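# Place refill bottle upright in bin on cart by shelves

## Task

Finish with the bin sitting on the cart and the refill bottle upright inside the bin, and with the cart positioned in front of the shelving units and parallel to them. No labelled container may be left lying tipped over. The bin, the refill bottle and every other container must stay off the floor; any floor contact fails the task, and so does the robot falling or finishing in a tilted state.

## Robot and tools

ROBOT. A LinearBot: a base that can drive forward, sideways and turn in place, carrying a column about 1.7 m high. A carriage rides the column (joint lift_m, 0 to 1 m) and holds two six-joint arms, each ending in a five-finger hand. Arm bases sit roughly 0.57 m + lift_m above the floor, with carriage parts hanging about 0.15 m lower. Each hand point reaches up to 0.78 m from its shoulder but only about 0.4 m below the arm base. The parked arm pose is joints 1..6 = 0, 0.05, 0.05, 1.45, 0, 0; parked, the robot is about 0.85 m wide and 0.65 m long. Loose objects may occasionally get nudged by outside disturbances.

FRAMES. Base frame: metres, origin on the floor below the base centre, x forward, y left, z up. The left_hand and right_hand readings are hand-point positions in this frame (true hand usually a bit lower, especially at long reach or under load). Odometry frame is the base frame where the scene began; base_odometry counts wheel turns only, so slip and drift show as travel; heading in rad, left positive, -3.142 to 3.142.

move. One action per call. Arguments:
- base: an object with exactly one key, each an offset from where the base was last reported: translate_m (metres, forward +, -2 to 2), strafe_m (metres, left +, -2 to 2) or rotate_rad (radians, counter-clockwise +, -6.3 to 6.3).
- joints: an object of absolute targets keyed by name, one number each; any subset. lift_m in metres 0..1. For each arm (left_/right_ prefix) joint1_rad -2.617..3.054 (yaw about vertical, 0 ahead, + left); joint2_rad 0..3.141 (shoulder: 0 upper arm back level, 1.57 vertical, 3.14 forward level); joint3_rad 0..3.141 (elbow, 0 folded, 3.14 straight); joint4_rad -1.57..1.57 (wrist pitch, + lifts fingertips); joint5_rad -1.57..1.57 (wrist yaw, + swings fingertips right); joint6_rad -2.094..2.094 (roll about the finger direction). Hand keys per side: hand_little, hand_ring, hand_middle, hand_index, hand_thumb_bend on a -1 (curled) to +1 (straight) scale; hand_thumb_turn -1 (thumb opposite the fingers) to +1 (beside palm); hand_force_limit -1..1 maps to about 0..10 N at the fingertip (0..15 N for thumb motors), the load where a closing motor halts; hand_speed -0.96..1 (full speed from +0.48). Both settings start at 0 and -0.8. For a soft grip use hand_speed -0.94 or below. Wrapping a 3.5 to 6.5 cm object needs the thumb turned fully in front.
- speeds: optional caps for this action only: translate_m and strafe_m 0.02..0.5 m/s, rotate_rad 0.05..1.57 rad/s, lift_m 0.02..0.27 m/s (default 0.25).
- min_time_s: 0.1..8 s, the shortest duration for each arm motion; 2 or more keeps hand paths straighter and slower.
- cameras: list from carriage_camera, left_wrist_camera, right_wrist_camera, or ["all"]; [] for none. Omitted means all for an empty move, none otherwise.
- blocking: true/omitted returns when everything is still; false returns within about 0.5 s while motion continues. A later move overrides only the keys it names.
An empty move just reports state and images. No action runs beyond 15 s; moves time out after 14 s.

wait: seconds 0..10, optional cameras; returns early once running motions settle. stop: brakes all your running motions (the base coasts a little first). zoom_image: camera name plus region [x0, y0, x1, y1] in pixels of the latest 672x504 image, each side at most 504. show_instructions: shows the reference image pages. finished_scene: ends scene 1 for good; the goal must hold without the robot.

RESULTS. base_status and joint_status per motion: moving, done, off_target (resting short, possibly still pushing), not_followed (arm target withheld because it would bring arms too close), contact_stop or time_out (an unrequested stop; the motion holds where it halted), limit_stop_at_motor_heat. If a call is refused or an unrequested stop appears, later move, wait and finished_scene calls in the same reply are skipped. on_its_own lists what happened without being commanded. motor_effort gives percent of maximum with the action's peak in brackets; readings are noisy and biased. Per hand, stopped_by gives six words for little, ring, middle, index, thumb_bend, thumb_turn: moving, target, force, stalled or fault; the load_n values are fingertip forces in N (positive pushes open); a grip that slips shows as load dropping toward 0. Joint torques and Motor temperatures come per arm in joint order. A MOTOR HOT line appears at 75 °C; at 100 °C that arm goes limp for 30 to 60 s. Parking a hot arm cools it.

CAUTIONS. Drive slowly near furniture; at default speed any contact is a hard hit. After a contact_stop, back off about 0.2 m the way you came, maybe repeatedly. The base does not sense arm collisions, and arms never stop on contact, so watch joint_positions. Lowering the lift onto something presses hard and can lift wheels. Never back the column under a table edge. Avoid tipping: keep the carriage low and arms close when loaded or driving, and avoid pulling on held fixed objects. Keep the two arms from pressing on each other; that usually ends the scene. Don't leave arms stretched out idle. Don't drop, fling or slam anything, and don't overload fingers.

Each tool is called after "Call:" as name([rows], argument=value, ...), one row to a line, values as JSON.

Reference images:

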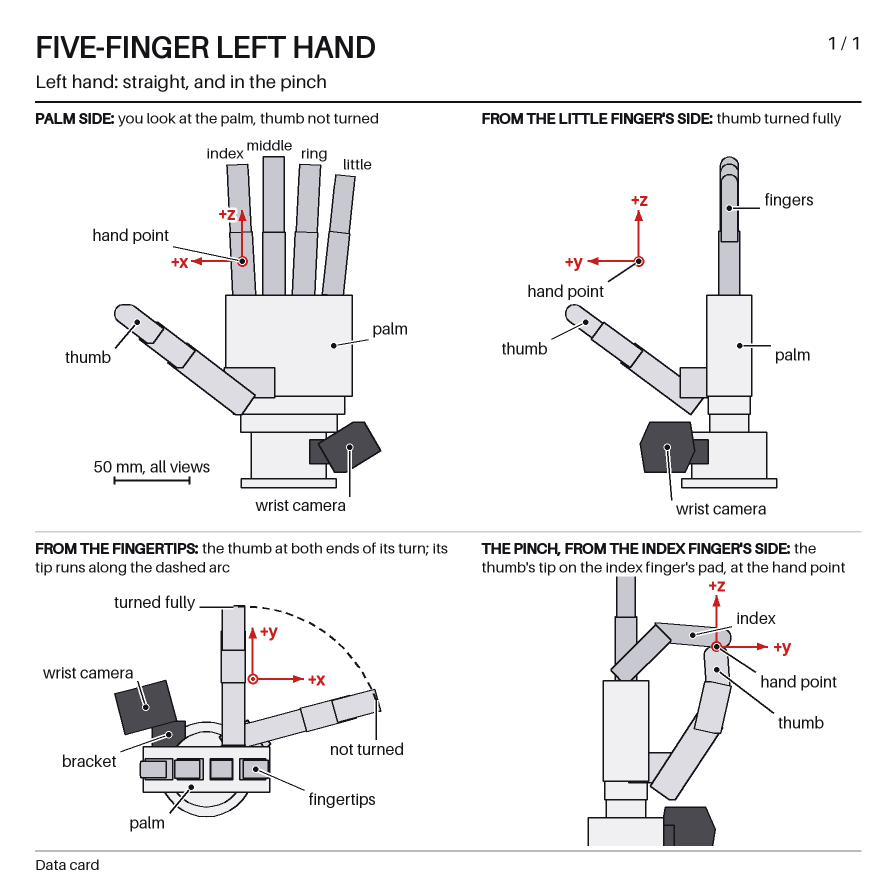

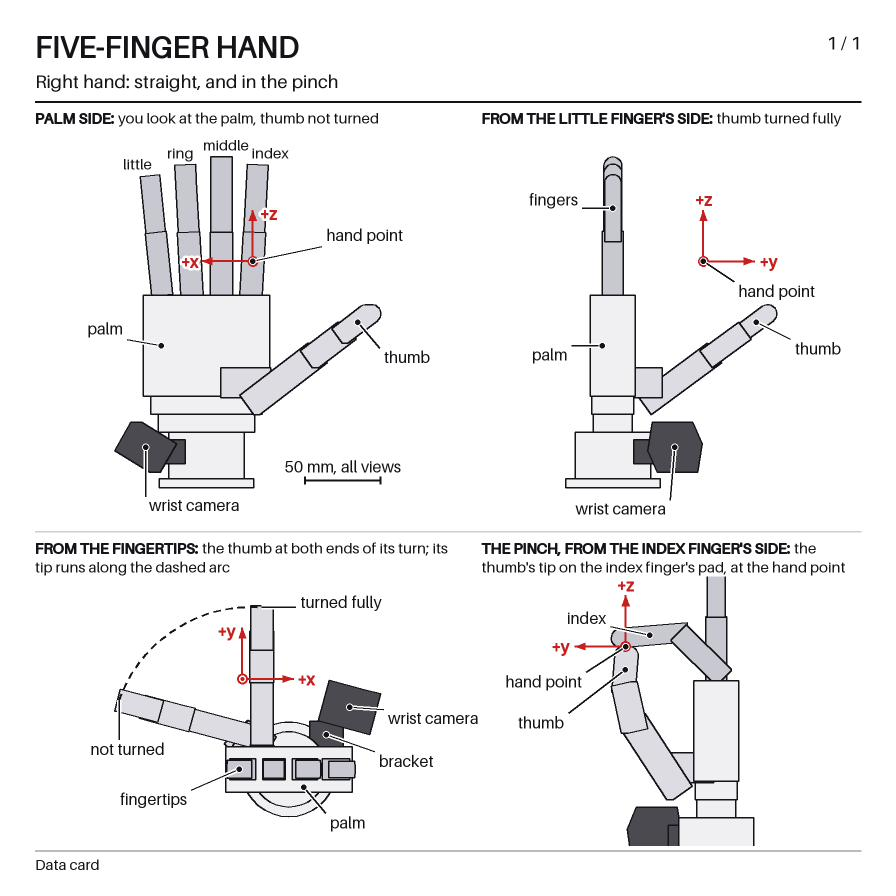

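## Session

Call:
move()

Scene clock: 0.00 s.
Joint torques (N m): no reading
Motor temperatures (°C): left_arm=[32 39 43 43 36 33] | right_arm=[28 40 41 43 31 30]
base_odometry: x=+0.000 y=+0.000 heading=+0.000
base_status: not commanded
joint_positions: lift_m=+0.300 left_joint1_rad=+0.009 left_joint2_rad=+0.055 left_joint3_rad=+0.048 left_joint4_rad=+1.424 left_joint5_rad=+0.049 left_joint6_rad=+0.035 right_joint1_rad=+0.001 right_joint2_rad=+0.066 right_joint3_rad=+0.052 right_joint4_rad=+1.424 right_joint5_rad=+0.012 right_joint6_rad=+0.014 left_hand_little=+1.000 left_hand_ring=+1.000 left_hand_middle=+1.000 left_hand_index=+1.000 left_hand_thumb_turn=+1.000 left_hand_thumb_bend=+1.000 left_hand_force_limit=+0.000 left_hand_speed=-0.800 right_hand_little=+1.000 right_hand_ring=+1.000 right_hand_middle=+1.000 right_hand_index=+1.000 right_hand_thumb_turn=+1.000 right_hand_thumb_bend=+1.000 right_hand_force_limit=+0.000 right_hand_speed=-0.800
joint_status: not commanded
left_hand_stopped_by: target,target,target,target,target,target
right_hand_stopped_by: target,target,target,target,target,target
left_little_load_n: 0.0
left_ring_load_n: 0.0
left_middle_load_n: 0.0
left_index_load_n: 0.0
left_thumb_bend_load_n: 0.0
left_thumb_turn_load_n: 0.0
right_little_load_n: 0.0
right_ring_load_n: 0.0
right_middle_load_n: 0.0
right_index_load_n: 0.0
right_thumb_bend_load_n: 0.0
right_thumb_turn_load_n: 0.0
motor_effort: lift_m=+20 drive_wheels=+2
left_hand: x=+0.3292 y=+0.2801 z=+1.2873 quat_wxyz=(+0.719, -0.036, +0.072, -0.690) (m; base frame)
right_hand: x=+0.3303 y=-0.2879 z=+1.2897 quat_wxyz=(+0.710, -0.052, +0.062, -0.700) (m; base frame)
pictures: carriage_camera, left_wrist_camera, right_wrist_camera

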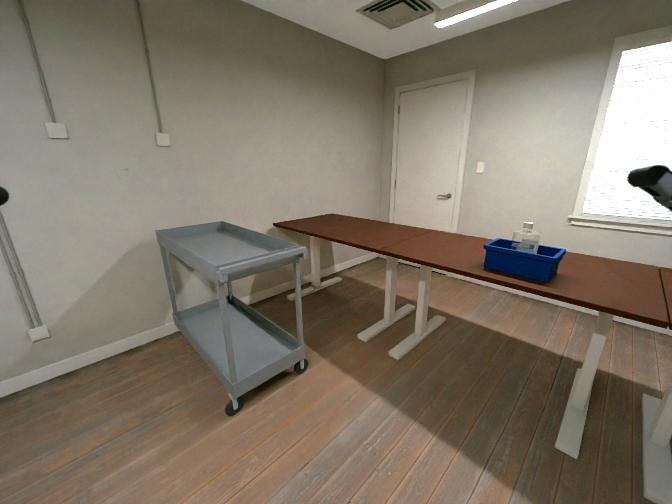

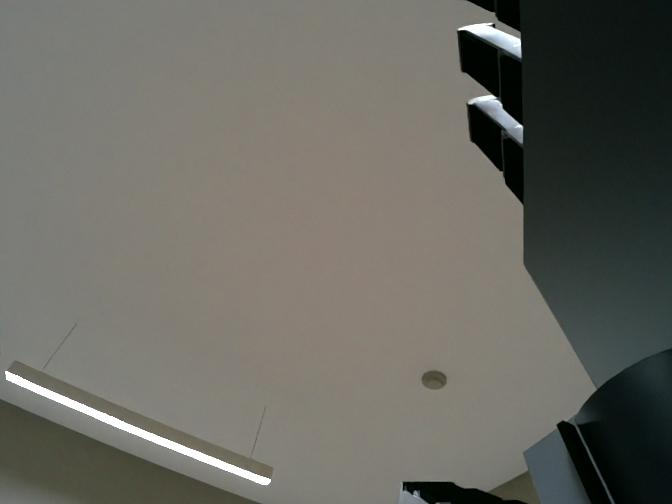

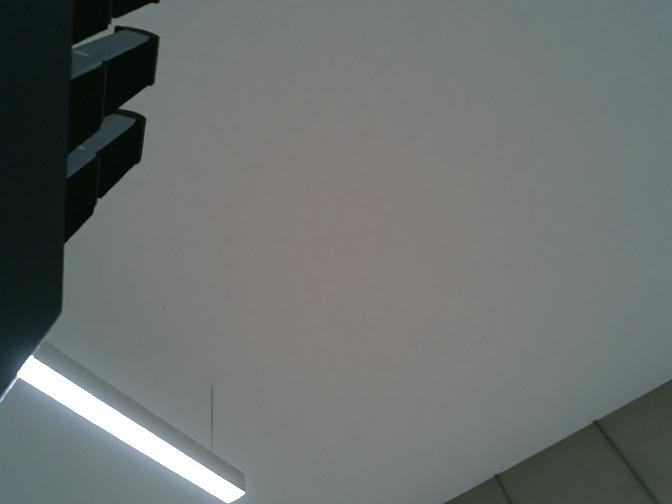

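Call:
zoom_image(camera="carriage_camera", region=[430, 190, 630, 320])

Call:
zoom_image(camera="carriage_camera", region=[140, 200, 340, 430])

Call:
move(base={"rotate_rad": -1.0}, cameras=["carriage_camera"])

Call:
move(base={"rotate_rad": -1.2}, cameras=["carriage_camera"])

Call:
move(base={"rotate_rad": -1.2}, cameras=["carriage_camera"])

Call:
move(base={"rotate_rad": -1.2}, cameras=["carriage_camera"])

Scaled by 2.520 from the camera's image (finer frame: 960x720).

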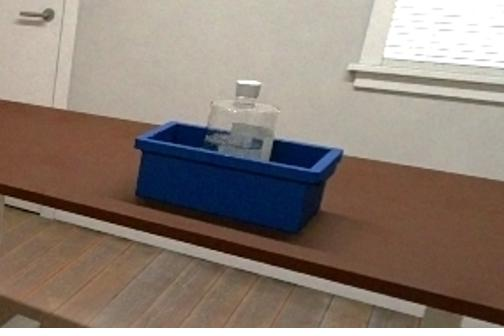

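Scaled by 2.191 from the camera's image (finer frame: 960x720).

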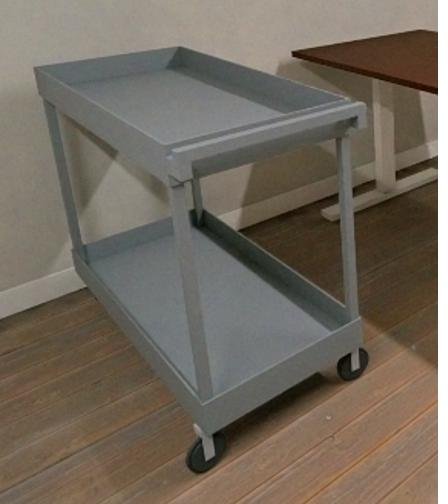

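Scene clock: 2.83 s.
Joint torques (N m): left_arm=[-0.18 3.75 5.31 0.14 -0.09 -0.12] | right_arm=[0.17 3.48 7.05 0.22 0.06 -0.06]
move: done
base_odometry: x=+0.000 y=+0.000 heading=-1.000
base_status: done
joint_positions: lift_m=+0.300 left_joint1_rad=+0.009 left_joint2_rad=+0.055 left_joint3_rad=+0.048 left_joint4_rad=+1.424 left_joint5_rad=+0.049 left_joint6_rad=+0.035 right_joint1_rad=+0.001 right_joint2_rad=+0.066 right_joint3_rad=+0.052 right_joint4_rad=+1.424 right_joint5_rad=+0.012 right_joint6_rad=+0.014 left_hand_little=+1.000 left_hand_ring=+1.000 left_hand_middle=+1.000 left_hand_index=+1.000 left_hand_thumb_turn=+1.000 left_hand_thumb_bend=+1.000 left_hand_force_limit=+0.000 left_hand_speed=-0.800 right_hand_little=+1.000 right_hand_ring=+1.000 right_hand_middle=+1.000 right_hand_index=+1.000 right_hand_thumb_turn=+1.000 right_hand_thumb_bend=+1.000 right_hand_force_limit=+0.000 right_hand_speed=-0.800
joint_status: not commanded
left_hand_stopped_by: target,target,target,target,target,target
right_hand_stopped_by: target,target,target,target,target,target
left_little_load_n: 0.0
left_ring_load_n: 0.0
left_middle_load_n: 0.0
left_index_load_n: 0.0
left_thumb_bend_load_n: 0.0
left_thumb_turn_load_n: 0.0
right_little_load_n: 0.0
right_ring_load_n: 0.0
right_middle_load_n: 0.0
right_index_load_n: 0.0
right_thumb_bend_load_n: 0.0
right_thumb_turn_load_n: 0.0
motor_effort: lift_m=+20(20) drive_wheels=+4(14)
left_hand: x=+0.3292 y=+0.2801 z=+1.2873 quat_wxyz=(+0.719, -0.036, +0.072, -0.690)
right_hand: x=+0.3304 y=-0.2879 z=+1.2896 quat_wxyz=(+0.710, -0.052, +0.062, -0.700)

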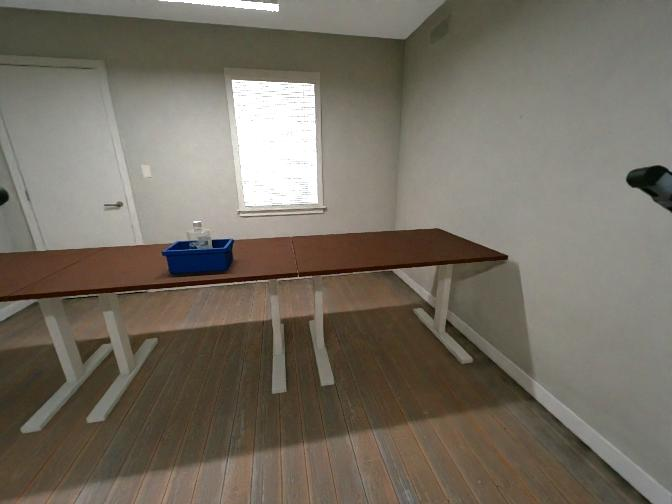

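Scene clock: 5.60 s.
Joint torques (N m): left_arm=[-0.13 3.64 5.29 0.17 -0.08 -0.11] | right_arm=[0.18 3.51 7.05 0.22 0.05 -0.06]
move: done
base_odometry: x=+0.000 y=+0.000 heading=-2.199
base_status: done
joint_positions: lift_m=+0.300 left_joint1_rad=+0.009 left_joint2_rad=+0.055 left_joint3_rad=+0.048 left_joint4_rad=+1.424 left_joint5_rad=+0.049 left_joint6_rad=+0.035 right_joint1_rad=+0.001 right_joint2_rad=+0.066 right_joint3_rad=+0.052 right_joint4_rad=+1.424 right_joint5_rad=+0.012 right_joint6_rad=+0.014 left_hand_little=+1.000 left_hand_ring=+1.000 left_hand_middle=+1.000 left_hand_index=+1.000 left_hand_thumb_turn=+1.000 left_hand_thumb_bend=+1.000 left_hand_force_limit=+0.000 left_hand_speed=-0.800 right_hand_little=+1.000 right_hand_ring=+1.000 right_hand_middle=+1.000 right_hand_index=+1.000 right_hand_thumb_turn=+1.000 right_hand_thumb_bend=+1.000 right_hand_force_limit=+0.000 right_hand_speed=-0.800
joint_status: not commanded
left_hand_stopped_by: target,target,target,target,target,target
right_hand_stopped_by: target,target,target,target,target,target
left_little_load_n: 0.0
left_ring_load_n: 0.0
left_middle_load_n: 0.0
left_index_load_n: 0.0
left_thumb_bend_load_n: -0.5
left_thumb_turn_load_n: 0.0
right_little_load_n: 0.0
right_ring_load_n: 0.0
right_middle_load_n: 0.0
right_index_load_n: 0.0
right_thumb_bend_load_n: 0.0
right_thumb_turn_load_n: 0.0
motor_effort: lift_m=+20(20) drive_wheels=+5(17)
left_hand: x=+0.3292 y=+0.2801 z=+1.2873 quat_wxyz=(+0.719, -0.036, +0.072, -0.690)
right_hand: x=+0.3304 y=-0.2879 z=+1.2896 quat_wxyz=(+0.710, -0.052, +0.062, -0.700)

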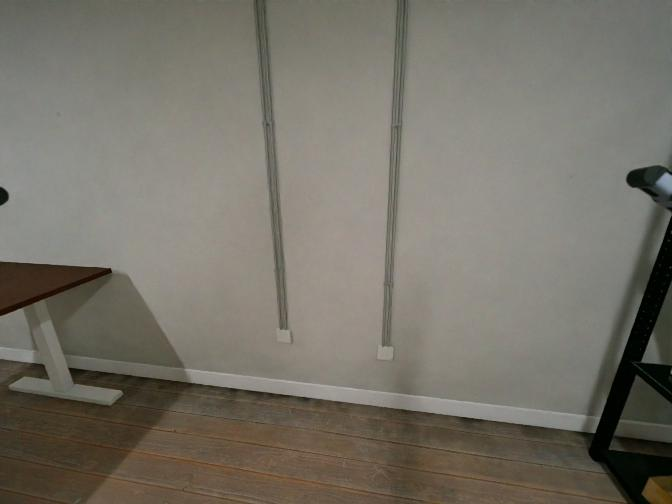

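Scene clock: 8.37 s.
Joint torques (N m): left_arm=[-0.34 3.69 5.33 0.11 -0.07 -0.12] | right_arm=[0.16 3.37 7.01 0.21 0.03 -0.06]
move: done
base_odometry: x=+0.000 y=+0.000 heading=+2.884
base_status: done
joint_positions: lift_m=+0.300 left_joint1_rad=+0.009 left_joint2_rad=+0.055 left_joint3_rad=+0.048 left_joint4_rad=+1.424 left_joint5_rad=+0.049 left_joint6_rad=+0.035 right_joint1_rad=+0.001 right_joint2_rad=+0.066 right_joint3_rad=+0.052 right_joint4_rad=+1.424 right_joint5_rad=+0.012 right_joint6_rad=+0.014 left_hand_little=+1.000 left_hand_ring=+1.000 left_hand_middle=+1.000 left_hand_index=+1.000 left_hand_thumb_turn=+1.000 left_hand_thumb_bend=+1.000 left_hand_force_limit=+0.000 left_hand_speed=-0.800 right_hand_little=+1.000 right_hand_ring=+1.000 right_hand_middle=+1.000 right_hand_index=+1.000 right_hand_thumb_turn=+1.000 right_hand_thumb_bend=+1.000 right_hand_force_limit=+0.000 right_hand_speed=-0.800
joint_status: not commanded
left_hand_stopped_by: target,target,target,target,target,target
right_hand_stopped_by: target,target,target,target,target,target
left_little_load_n: 0.0
left_ring_load_n: 0.0
left_middle_load_n: 0.0
left_index_load_n: -0.5
left_thumb_bend_load_n: 0.0
left_thumb_turn_load_n: 0.0
right_little_load_n: 0.0
right_ring_load_n: 0.0
right_middle_load_n: 0.0
right_index_load_n: 0.0
right_thumb_bend_load_n: 0.0
right_thumb_turn_load_n: 0.0
motor_effort: lift_m=+20(20) drive_wheels=+4(14)
left_hand: x=+0.3292 y=+0.2801 z=+1.2873 quat_wxyz=(+0.719, -0.036, +0.072, -0.690)
right_hand: x=+0.3304 y=-0.2879 z=+1.2896 quat_wxyz=(+0.710, -0.052, +0.062, -0.700)

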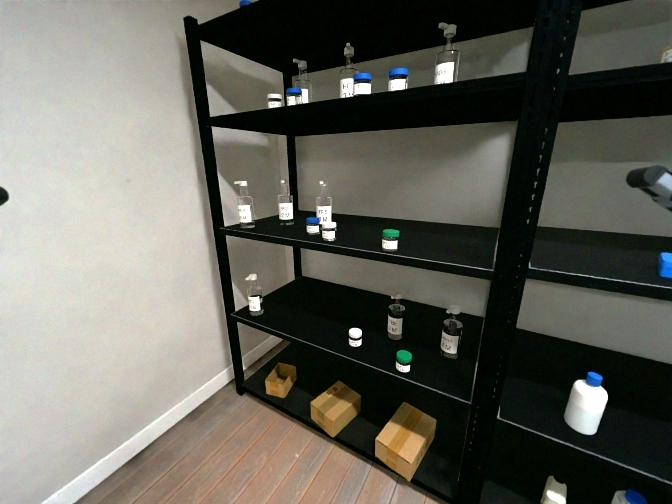

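Scene clock: 11.13 s.
Joint torques (N m): left_arm=[-0.25 3.78 5.39 0.13 -0.07 -0.14] | right_arm=[0.17 3.44 7.09 0.21 0.03 -0.06]
move: done
base_odometry: x=+0.000 y=+0.000 heading=+1.685
base_status: done
joint_positions: lift_m=+0.300 left_joint1_rad=+0.009 left_joint2_rad=+0.055 left_joint3_rad=+0.048 left_joint4_rad=+1.424 left_joint5_rad=+0.049 left_joint6_rad=+0.035 right_joint1_rad=+0.001 right_joint2_rad=+0.066 right_joint3_rad=+0.052 right_joint4_rad=+1.424 right_joint5_rad=+0.012 right_joint6_rad=+0.014 left_hand_little=+1.000 left_hand_ring=+1.000 left_hand_middle=+1.000 left_hand_index=+1.000 left_hand_thumb_turn=+1.000 left_hand_thumb_bend=+1.000 left_hand_force_limit=+0.000 left_hand_speed=-0.800 right_hand_little=+1.000 right_hand_ring=+1.000 right_hand_middle=+1.000 right_hand_index=+1.000 right_hand_thumb_turn=+1.000 right_hand_thumb_bend=+1.000 right_hand_force_limit=+0.000 right_hand_speed=-0.800
joint_status: not commanded
left_hand_stopped_by: target,target,target,target,target,target
right_hand_stopped_by: target,target,target,target,target,target
left_little_load_n: 0.0
left_ring_load_n: 0.0
left_middle_load_n: 0.0
left_index_load_n: 0.0
left_thumb_bend_load_n: 0.0
left_thumb_turn_load_n: 0.0
right_little_load_n: 0.0
right_ring_load_n: 0.0
right_middle_load_n: 0.0
right_index_load_n: 0.0
right_thumb_bend_load_n: 0.0
right_thumb_turn_load_n: 0.0
motor_effort: lift_m=+20(20) drive_wheels=+6(16)
left_hand: x=+0.3292 y=+0.2801 z=+1.2873 quat_wxyz=(+0.719, -0.036, +0.072, -0.690)
right_hand: x=+0.3304 y=-0.2879 z=+1.2896 quat_wxyz=(+0.710, -0.052, +0.062, -0.700)

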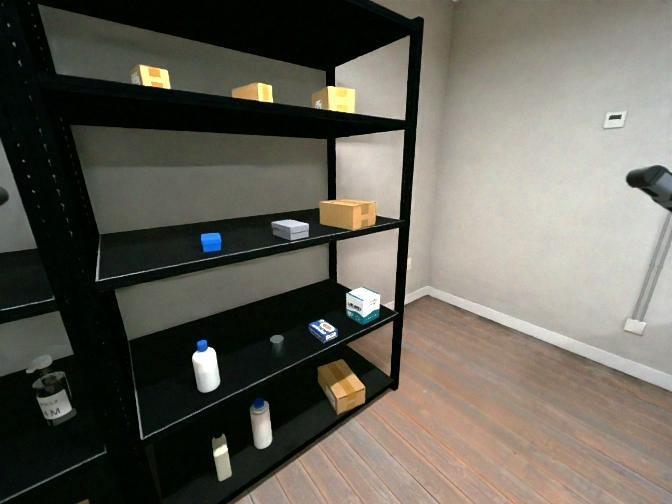

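Call:
move(base={"rotate_rad": -2.47}, cameras=["carriage_camera"])

Call:
move(base={"strafe_m": 0.35}, joints={"lift_m": 0.5}, cameras=["carriage_camera"])

Scene clock: 17.17 s.
Joint torques (N m): left_arm=[-0.16 3.7 5.27 0.13 -0.08 -0.11] | right_arm=[0.18 3.43 7.12 0.19 0.04 -0.06]
move: done
base_odometry: x=+0.000 y=+0.000 heading=-0.785
base_status: done
joint_positions: lift_m=+0.300 left_joint1_rad=+0.009 left_joint2_rad=+0.055 left_joint3_rad=+0.048 left_joint4_rad=+1.424 left_joint5_rad=+0.049 left_joint6_rad=+0.035 right_joint1_rad=+0.001 right_joint2_rad=+0.066 right_joint3_rad=+0.052 right_joint4_rad=+1.424 right_joint5_rad=+0.012 right_joint6_rad=+0.014 left_hand_little=+1.000 left_hand_ring=+1.000 left_hand_middle=+1.000 left_hand_index=+1.000 left_hand_thumb_turn=+1.000 left_hand_thumb_bend=+1.000 left_hand_force_limit=+0.000 left_hand_speed=-0.800 right_hand_little=+1.000 right_hand_ring=+1.000 right_hand_middle=+1.000 right_hand_index=+1.000 right_hand_thumb_turn=+1.000 right_hand_thumb_bend=+1.000 right_hand_force_limit=+0.000 right_hand_speed=-0.800
joint_status: not commanded
left_hand_stopped_by: target,target,target,target,target,target
right_hand_stopped_by: target,target,target,target,target,target
left_little_load_n: 0.0
left_ring_load_n: 0.0
left_middle_load_n: 0.0
left_index_load_n: 0.0
left_thumb_bend_load_n: 0.0
left_thumb_turn_load_n: 0.0
right_little_load_n: 0.0
right_ring_load_n: 0.0
right_middle_load_n: 0.0
right_index_load_n: 0.0
right_thumb_bend_load_n: 0.0
right_thumb_turn_load_n: 0.0
motor_effort: lift_m=+20(20) drive_wheels=+3(14)
left_hand: x=+0.3293 y=+0.2801 z=+1.2872 quat_wxyz=(+0.719, -0.036, +0.072, -0.690)
right_hand: x=+0.3304 y=-0.2879 z=+1.2896 quat_wxyz=(+0.710, -0.052, +0.062, -0.700)

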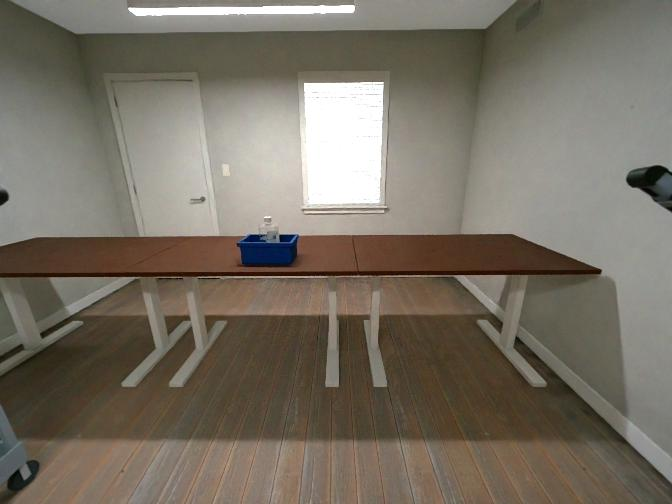

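Scene clock: 19.83 s.
Joint torques (N m): left_arm=[-0.2 3.71 5.29 0.15 -0.11 -0.09] | right_arm=[0.29 3.43 7.04 0.22 0.03 -0.06]
move: done
base_odometry: x=+0.248 y=+0.247 heading=-0.786
base_status: done
joint_positions: lift_m=+0.500 left_joint1_rad=+0.009 left_joint2_rad=+0.054 left_joint3_rad=+0.048 left_joint4_rad=+1.424 left_joint5_rad=+0.049 left_joint6_rad=+0.035 right_joint1_rad=+0.000 right_joint2_rad=+0.066 right_joint3_rad=+0.052 right_joint4_rad=+1.424 right_joint5_rad=+0.012 right_joint6_rad=+0.014 left_hand_little=+1.000 left_hand_ring=+1.000 left_hand_middle=+1.000 left_hand_index=+1.000 left_hand_thumb_turn=+1.000 left_hand_thumb_bend=+1.000 left_hand_force_limit=+0.000 left_hand_speed=-0.800 right_hand_little=+1.000 right_hand_ring=+1.000 right_hand_middle=+1.000 right_hand_index=+1.000 right_hand_thumb_turn=+1.000 right_hand_thumb_bend=+1.000 right_hand_force_limit=+0.000 right_hand_speed=-0.800
joint_status: all done
left_hand_stopped_by: target,target,target,target,target,target
right_hand_stopped_by: target,target,target,target,target,target
left_little_load_n: 0.0
left_ring_load_n: 0.0
left_middle_load_n: 0.0
left_index_load_n: 0.0
left_thumb_bend_load_n: 0.0
left_thumb_turn_load_n: 0.0
right_little_load_n: 0.0
right_ring_load_n: 0.0
right_middle_load_n: 0.0
right_index_load_n: 0.0
right_thumb_bend_load_n: 0.0
right_thumb_turn_load_n: 0.0
motor_effort: lift_m=+20(25) drive_wheels=-5(18)
left_hand: x=+0.3292 y=+0.2801 z=+1.4872 quat_wxyz=(+0.719, -0.036, +0.072, -0.690)
right_hand: x=+0.3304 y=-0.2879 z=+1.4896 quat_wxyz=(+0.709, -0.052, +0.062, -0.700)

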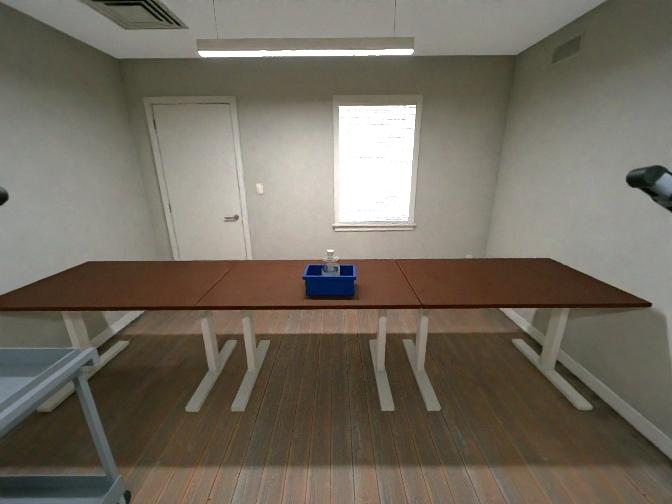

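Call:
move(base={"translate_m": 0.7}, cameras=["carriage_camera"])

Call:
zoom_image(camera="carriage_camera", region=[220, 250, 440, 420])

Scene clock: 24.27 s.
Joint torques (N m): left_arm=[-0.27 3.66 5.16 0.11 -0.08 -0.11] | right_arm=[0.28 3.37 7.02 0.19 0.04 -0.06]
move: done
base_odometry: x=+0.743 y=-0.248 heading=-0.785
base_status: done
joint_positions: lift_m=+0.500 left_joint1_rad=+0.009 left_joint2_rad=+0.054 left_joint3_rad=+0.048 left_joint4_rad=+1.423 left_joint5_rad=+0.049 left_joint6_rad=+0.035 right_joint1_rad=+0.000 right_joint2_rad=+0.066 right_joint3_rad=+0.052 right_joint4_rad=+1.423 right_joint5_rad=+0.012 right_joint6_rad=+0.014 left_hand_little=+1.000 left_hand_ring=+1.000 left_hand_middle=+1.000 left_hand_index=+1.000 left_hand_thumb_turn=+1.000 left_hand_thumb_bend=+1.000 left_hand_force_limit=+0.000 left_hand_speed=-0.800 right_hand_little=+1.000 right_hand_ring=+1.000 right_hand_middle=+1.000 right_hand_index=+1.000 right_hand_thumb_turn=+1.000 right_hand_thumb_bend=+1.000 right_hand_force_limit=+0.000 right_hand_speed=-0.800
joint_status: not commanded
left_hand_stopped_by: target,target,target,target,target,target
right_hand_stopped_by: target,target,target,target,target,target
left_little_load_n: 0.0
left_ring_load_n: 0.0
left_middle_load_n: 0.0
left_index_load_n: 0.0
left_thumb_bend_load_n: 0.0
left_thumb_turn_load_n: 0.0
right_little_load_n: 0.0
right_ring_load_n: 0.0
right_middle_load_n: 0.0
right_index_load_n: 0.0
right_thumb_bend_load_n: 0.0
right_thumb_turn_load_n: 0.0
motor_effort: lift_m=+20(21) drive_wheels=-5(15)
left_hand: x=+0.3293 y=+0.2801 z=+1.4872 quat_wxyz=(+0.719, -0.036, +0.072, -0.690)
right_hand: x=+0.3306 y=-0.2879 z=+1.4895 quat_wxyz=(+0.709, -0.053, +0.062, -0.700)

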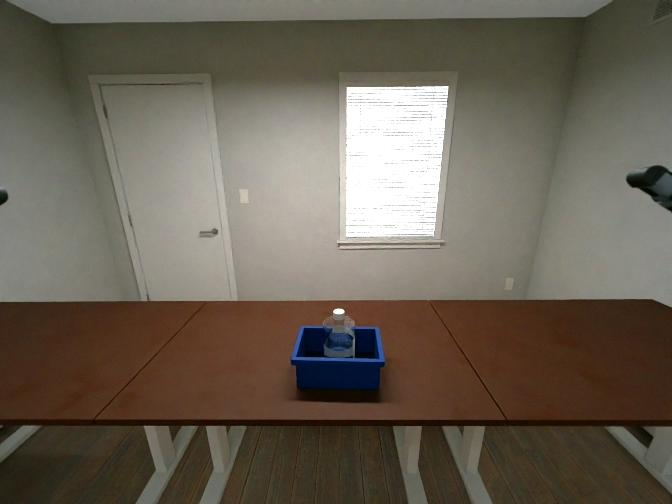

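Scaled by 2.291 from the camera's image (finer frame: 960x720).

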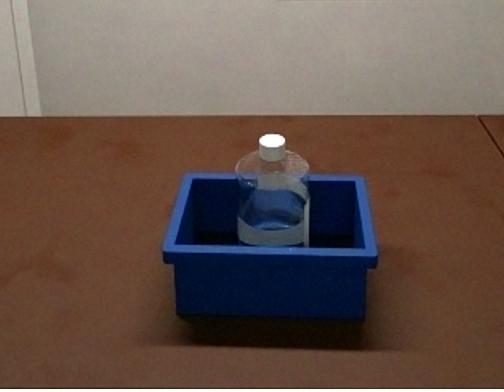

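Call:
move(base={"rotate_rad": 1.571}, cameras=["carriage_camera"])

Call:
zoom_image(camera="carriage_camera", region=[180, 220, 480, 504])

Scene clock: 29.67 s.
Joint torques (N m): left_arm=[-0.43 3.75 5.22 0.13 -0.06 -0.15] | right_arm=[0.25 3.44 7.1 0.24 0.04 -0.06]
move: done
base_odometry: x=+0.743 y=-0.248 heading=+0.785
base_status: done
joint_positions: lift_m=+0.500 left_joint1_rad=+0.009 left_joint2_rad=+0.054 left_joint3_rad=+0.048 left_joint4_rad=+1.423 left_joint5_rad=+0.049 left_joint6_rad=+0.035 right_joint1_rad=+0.000 right_joint2_rad=+0.066 right_joint3_rad=+0.052 right_joint4_rad=+1.422 right_joint5_rad=+0.012 right_joint6_rad=+0.014 left_hand_little=+1.000 left_hand_ring=+1.000 left_hand_middle=+1.000 left_hand_index=+1.000 left_hand_thumb_turn=+1.000 left_hand_thumb_bend=+1.000 left_hand_force_limit=+0.000 left_hand_speed=-0.800 right_hand_little=+1.000 right_hand_ring=+1.000 right_hand_middle=+1.000 right_hand_index=+1.000 right_hand_thumb_turn=+1.000 right_hand_thumb_bend=+1.000 right_hand_force_limit=+0.000 right_hand_speed=-0.800
joint_status: not commanded
left_hand_stopped_by: target,target,target,target,target,target
right_hand_stopped_by: target,target,target,target,target,target
left_little_load_n: 0.0
left_ring_load_n: 0.0
left_middle_load_n: 0.0
left_index_load_n: 0.0
left_thumb_bend_load_n: 0.0
left_thumb_turn_load_n: 0.0
right_little_load_n: 0.0
right_ring_load_n: 0.0
right_middle_load_n: 0.0
right_index_load_n: 0.5
right_thumb_bend_load_n: 0.0
right_thumb_turn_load_n: 0.0
motor_effort: lift_m=+20(21) drive_wheels=+5(15)
left_hand: x=+0.3293 y=+0.2801 z=+1.4872 quat_wxyz=(+0.719, -0.036, +0.072, -0.690)
right_hand: x=+0.3307 y=-0.2880 z=+1.4895 quat_wxyz=(+0.709, -0.053, +0.062, -0.700)

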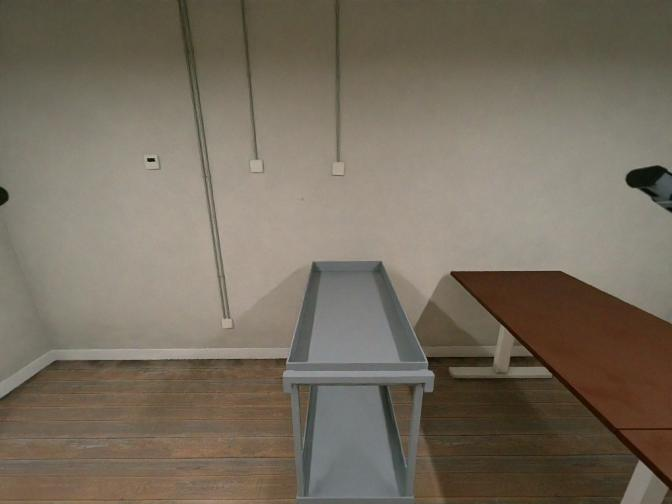

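Scaled by 1.680 from the camera's image (finer frame: 960x720).

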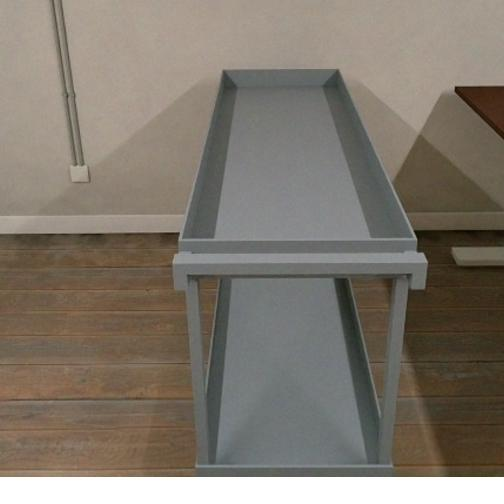

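Call:
move(base={"strafe_m": -0.07}, joints={"left_joint1_rad": -0.32, "left_joint2_rad": 2.4, "left_joint3_rad": 1.354, "left_joint4_rad": 0.262, "left_joint5_rad": -0.2, "left_joint6_rad": 0, "right_joint1_rad": 0.32, "right_joint2_rad": 2.4, "right_joint3_rad": 1.354, "right_joint4_rad": 0.262, "right_joint5_rad": 0.2, "right_joint6_rad": 0, "left_hand_thumb_turn": -1, "right_hand_thumb_turn": -1}, min_time_s=3, cameras=["all"])

Scene clock: 37.37 s.
Joint torques (N m): left_arm=[-0.72 -11.52 7.16 1.39 -0.33 -0.25] | right_arm=[0.64 -10.48 8.61 1.63 0.24 -0.15]
move: done
base_odometry: x=+0.793 y=-0.297 heading=+0.786
base_status: done
joint_positions: lift_m=+0.500 left_joint1_rad=-0.314 left_joint2_rad=+2.389 left_joint3_rad=+1.331 left_joint4_rad=+0.282 left_joint5_rad=-0.185 left_joint6_rad=+0.011 right_joint1_rad=+0.316 right_joint2_rad=+2.386 right_joint3_rad=+1.333 right_joint4_rad=+0.270 right_joint5_rad=+0.189 right_joint6_rad=+0.008 left_hand_little=+1.000 left_hand_ring=+1.000 left_hand_middle=+1.000 left_hand_index=+1.000 left_hand_thumb_turn=-1.000 left_hand_thumb_bend=+1.000 left_hand_force_limit=+0.000 left_hand_speed=-0.800 right_hand_little=+1.000 right_hand_ring=+1.000 right_hand_middle=+1.000 right_hand_index=+1.000 right_hand_thumb_turn=-1.000 right_hand_thumb_bend=+1.000 right_hand_force_limit=+0.000 right_hand_speed=-0.800
joint_status: all done
left_hand_stopped_by: target,target,target,target,target,target
right_hand_stopped_by: target,target,target,target,target,target
left_little_load_n: 0.0
left_ring_load_n: 0.0
left_middle_load_n: 0.0
left_index_load_n: 0.0
left_thumb_bend_load_n: 0.0
left_thumb_turn_load_n: 0.0
right_little_load_n: 0.0
right_ring_load_n: 0.0
right_middle_load_n: 0.0
right_index_load_n: 0.0
right_thumb_bend_load_n: 0.0
right_thumb_turn_load_n: 0.0
motor_effort: lift_m=+21(21) drive_wheels=+5(11)
left_hand: x=+0.7375 y=+0.1577 z=+0.9240 quat_wxyz=(+0.297, -0.565, +0.725, -0.260)
right_hand: x=+0.7362 y=-0.1566 z=+0.9245 quat_wxyz=(+0.259, -0.721, +0.572, -0.294)
pictures: carriage_camera, left_wrist_camera, right_wrist_camera

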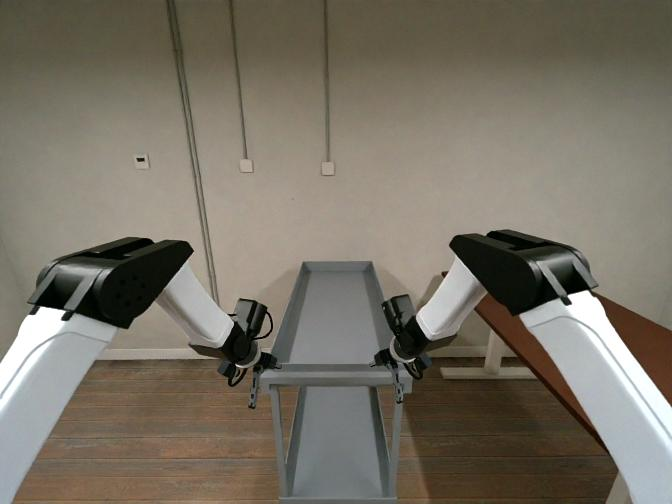

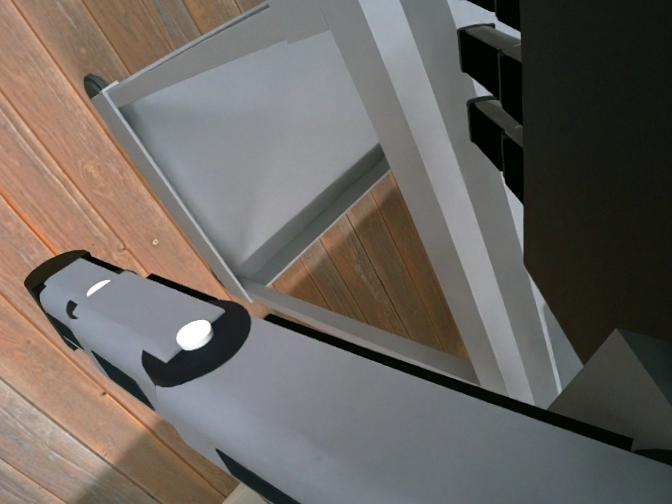

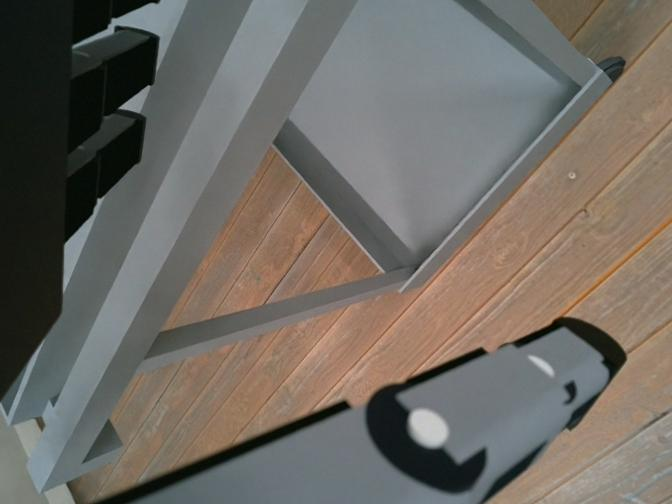

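Call:
zoom_image(camera="right_wrist_camera", region=[0, 100, 330, 504])

Call:
zoom_image(camera="left_wrist_camera", region=[300, 0, 672, 420])

Call:
zoom_image(camera="carriage_camera", region=[220, 330, 440, 504])

Scaled by 1.248 from the camera's image (finer frame: 960x720).

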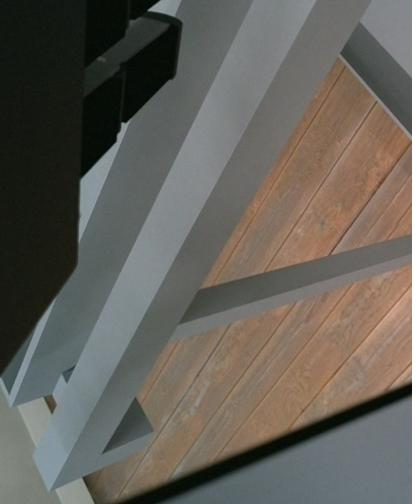

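Scaled by 1.200 from the camera's image (finer frame: 960x720).

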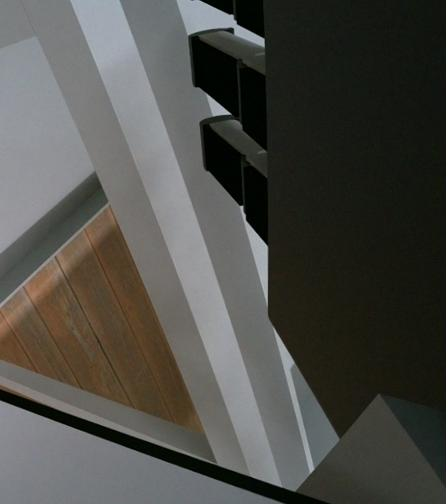

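Scaled by 2.291 from the camera's image (finer frame: 960x720).

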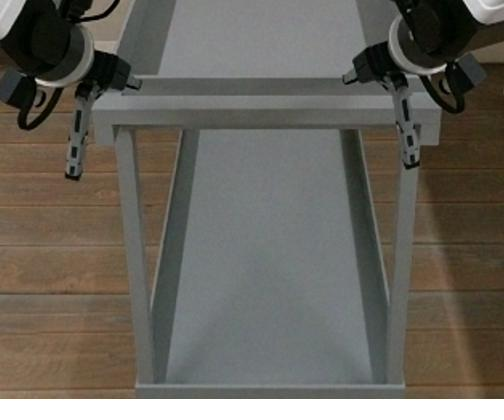

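Call:
move(base={"translate_m": 0.08}, joints={"lift_m": 0.53}, speeds={"translate_m": 0.15}, cameras=["all"])

Call:
zoom_image(camera="right_wrist_camera", region=[0, 0, 504, 504])

Call:
zoom_image(camera="carriage_camera", region=[200, 350, 460, 504])

Scene clock: 39.90 s.
Joint torques (N m): left_arm=[-0.66 -12.63 6.52 1.51 -0.29 -0.19] | right_arm=[0.5 -11.33 7.76 1.71 0.21 -0.15]
move: done
base_odometry: x=+0.849 y=-0.241 heading=+0.786
base_status: done
joint_positions: lift_m=+0.530 left_joint1_rad=-0.314 left_joint2_rad=+2.399 left_joint3_rad=+1.338 left_joint4_rad=+0.268 left_joint5_rad=-0.187 left_joint6_rad=+0.011 right_joint1_rad=+0.317 right_joint2_rad=+2.397 right_joint3_rad=+1.341 right_joint4_rad=+0.259 right_joint5_rad=+0.192 right_joint6_rad=+0.008 left_hand_little=+1.000 left_hand_ring=+1.000 left_hand_middle=+1.000 left_hand_index=+1.000 left_hand_thumb_turn=-1.000 left_hand_thumb_bend=+1.000 left_hand_force_limit=+0.000 left_hand_speed=-0.800 right_hand_little=+1.000 right_hand_ring=+1.000 right_hand_middle=+1.000 right_hand_index=+1.000 right_hand_thumb_turn=-1.000 right_hand_thumb_bend=+1.000 right_hand_force_limit=+0.000 right_hand_speed=-0.800
joint_status: all done
left_hand_stopped_by: target,target,target,target,target,target
right_hand_stopped_by: target,target,target,target,target,target
left_little_load_n: 0.0
left_ring_load_n: 0.0
left_middle_load_n: 0.0
left_index_load_n: 0.0
left_thumb_bend_load_n: 0.0
left_thumb_turn_load_n: 0.0
right_little_load_n: 0.0
right_ring_load_n: 0.0
right_middle_load_n: 0.0
right_index_load_n: -0.5
right_thumb_bend_load_n: 0.0
right_thumb_turn_load_n: 0.0
motor_effort: lift_m=+20(25) drive_wheels=-4(11)
left_hand: x=+0.7352 y=+0.1587 z=+0.9494 quat_wxyz=(+0.293, -0.566, +0.727, -0.253)
right_hand: x=+0.7345 y=-0.1571 z=+0.9500 quat_wxyz=(+0.253, -0.723, +0.573, -0.291)
pictures: carriage_camera, left_wrist_camera, right_wrist_camera

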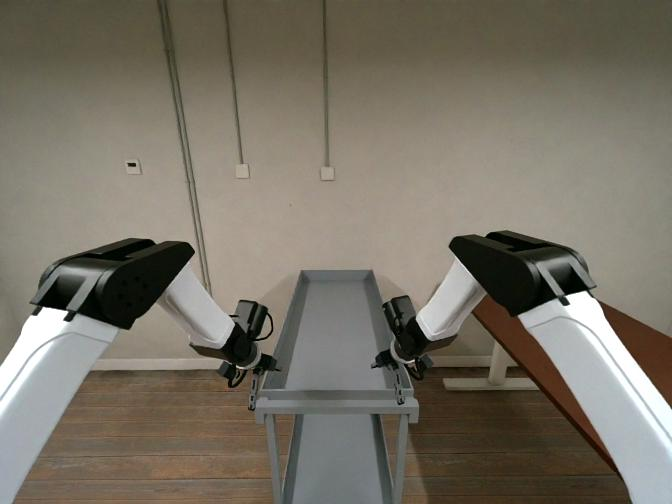

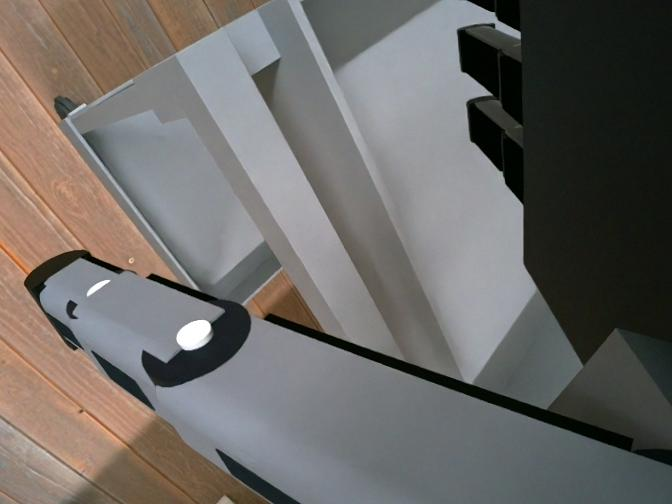

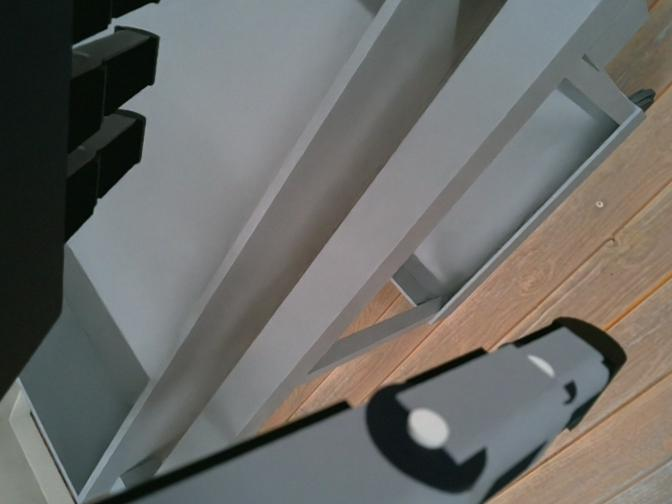

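Scaled by 1.000.

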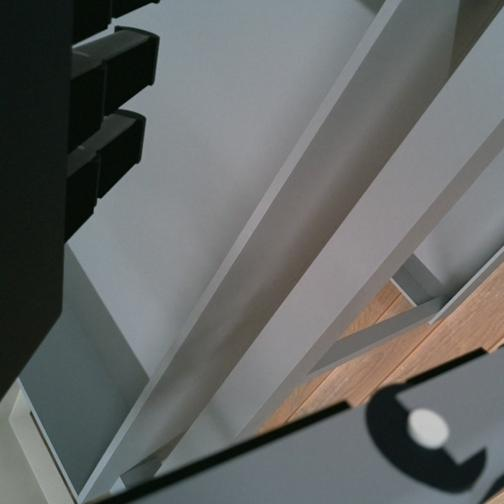

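Scaled by 1.938 from the camera's image (finer frame: 960x720).

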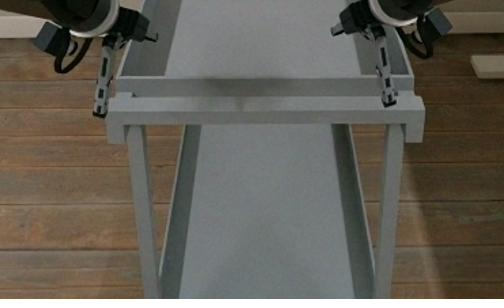

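Call:
move(joints={"lift_m": 0.56, "left_joint1_rad": -0.503, "left_joint2_rad": 2.4, "left_joint3_rad": 1.365, "left_joint4_rad": -0.53, "left_joint5_rad": 0, "left_joint6_rad": -0.503, "right_joint1_rad": 0.503, "right_joint2_rad": 2.4, "right_joint3_rad": 1.365, "right_joint4_rad": -0.53, "right_joint5_rad": 0, "right_joint6_rad": 0.503}, min_time_s=2, cameras=["all"])

Scene clock: 43.03 s.
Joint torques (N m): left_arm=[-0.77 -11.45 6.01 0.1 0.12 -0.22] | right_arm=[0.59 -10.25 7.01 0.23 -0.07 0.05]
move: done
base_odometry: x=+0.849 y=-0.241 heading=+0.786
base_status: not commanded
joint_positions: lift_m=+0.560 left_joint1_rad=-0.497 left_joint2_rad=+2.400 left_joint3_rad=+1.341 left_joint4_rad=-0.510 left_joint5_rad=-0.016 left_joint6_rad=-0.491 right_joint1_rad=+0.499 right_joint2_rad=+2.398 right_joint3_rad=+1.345 right_joint4_rad=-0.518 right_joint5_rad=+0.011 right_joint6_rad=+0.493 left_hand_little=+1.000 left_hand_ring=+1.000 left_hand_middle=+1.000 left_hand_index=+1.000 left_hand_thumb_turn=-1.000 left_hand_thumb_bend=+1.000 left_hand_force_limit=+0.000 left_hand_speed=-0.800 right_hand_little=+1.000 right_hand_ring=+1.000 right_hand_middle=+1.000 right_hand_index=+1.000 right_hand_thumb_turn=-1.000 right_hand_thumb_bend=+1.000 right_hand_force_limit=+0.000 right_hand_speed=-0.800
joint_status: all done
left_hand_stopped_by: target,target,target,target,target,target
right_hand_stopped_by: target,target,target,target,target,target
left_little_load_n: 0.0
left_ring_load_n: -0.5
left_middle_load_n: 0.0
left_index_load_n: 0.0
left_thumb_bend_load_n: 0.0
left_thumb_turn_load_n: 0.0
right_little_load_n: 0.0
right_ring_load_n: 0.0
right_middle_load_n: 0.0
right_index_load_n: 0.0
right_thumb_bend_load_n: 0.0
right_thumb_turn_load_n: 0.0
motor_effort: lift_m=+20(25) drive_wheels=-4(8)
left_hand: x=+0.5078 y=+0.1048 z=+0.9451 quat_wxyz=(+0.008, -0.705, +0.709, +0.001)
right_hand: x=+0.5068 y=-0.1032 z=+0.9469 quat_wxyz=(-0.002, -0.709, +0.705, -0.005)
pictures: carriage_camera, left_wrist_camera, right_wrist_camera

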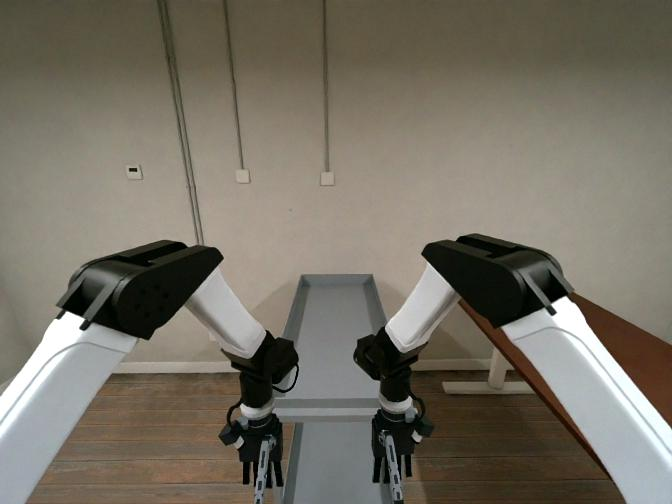

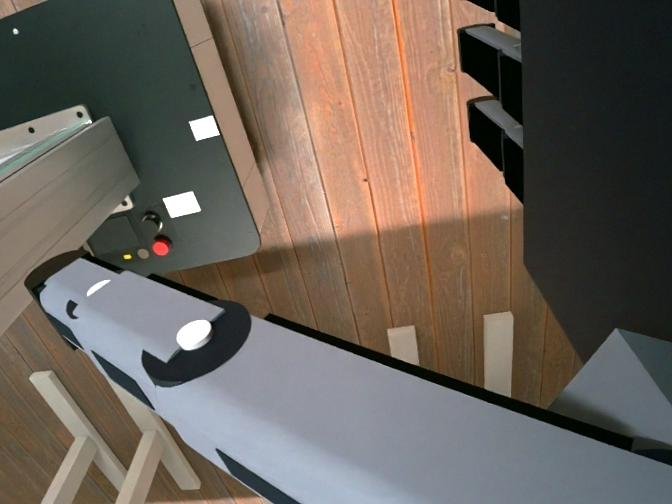

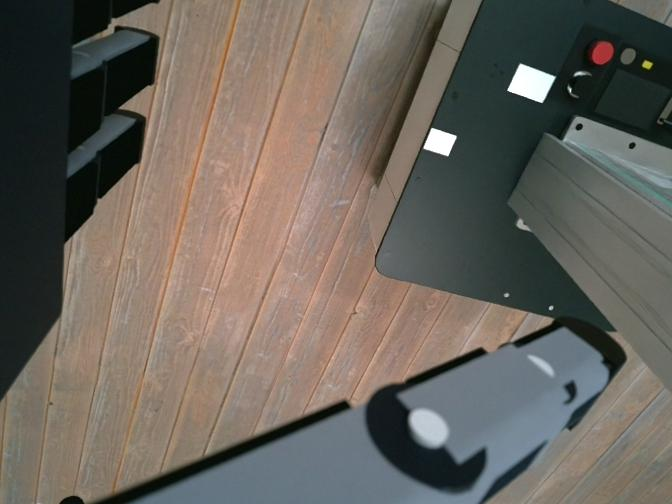

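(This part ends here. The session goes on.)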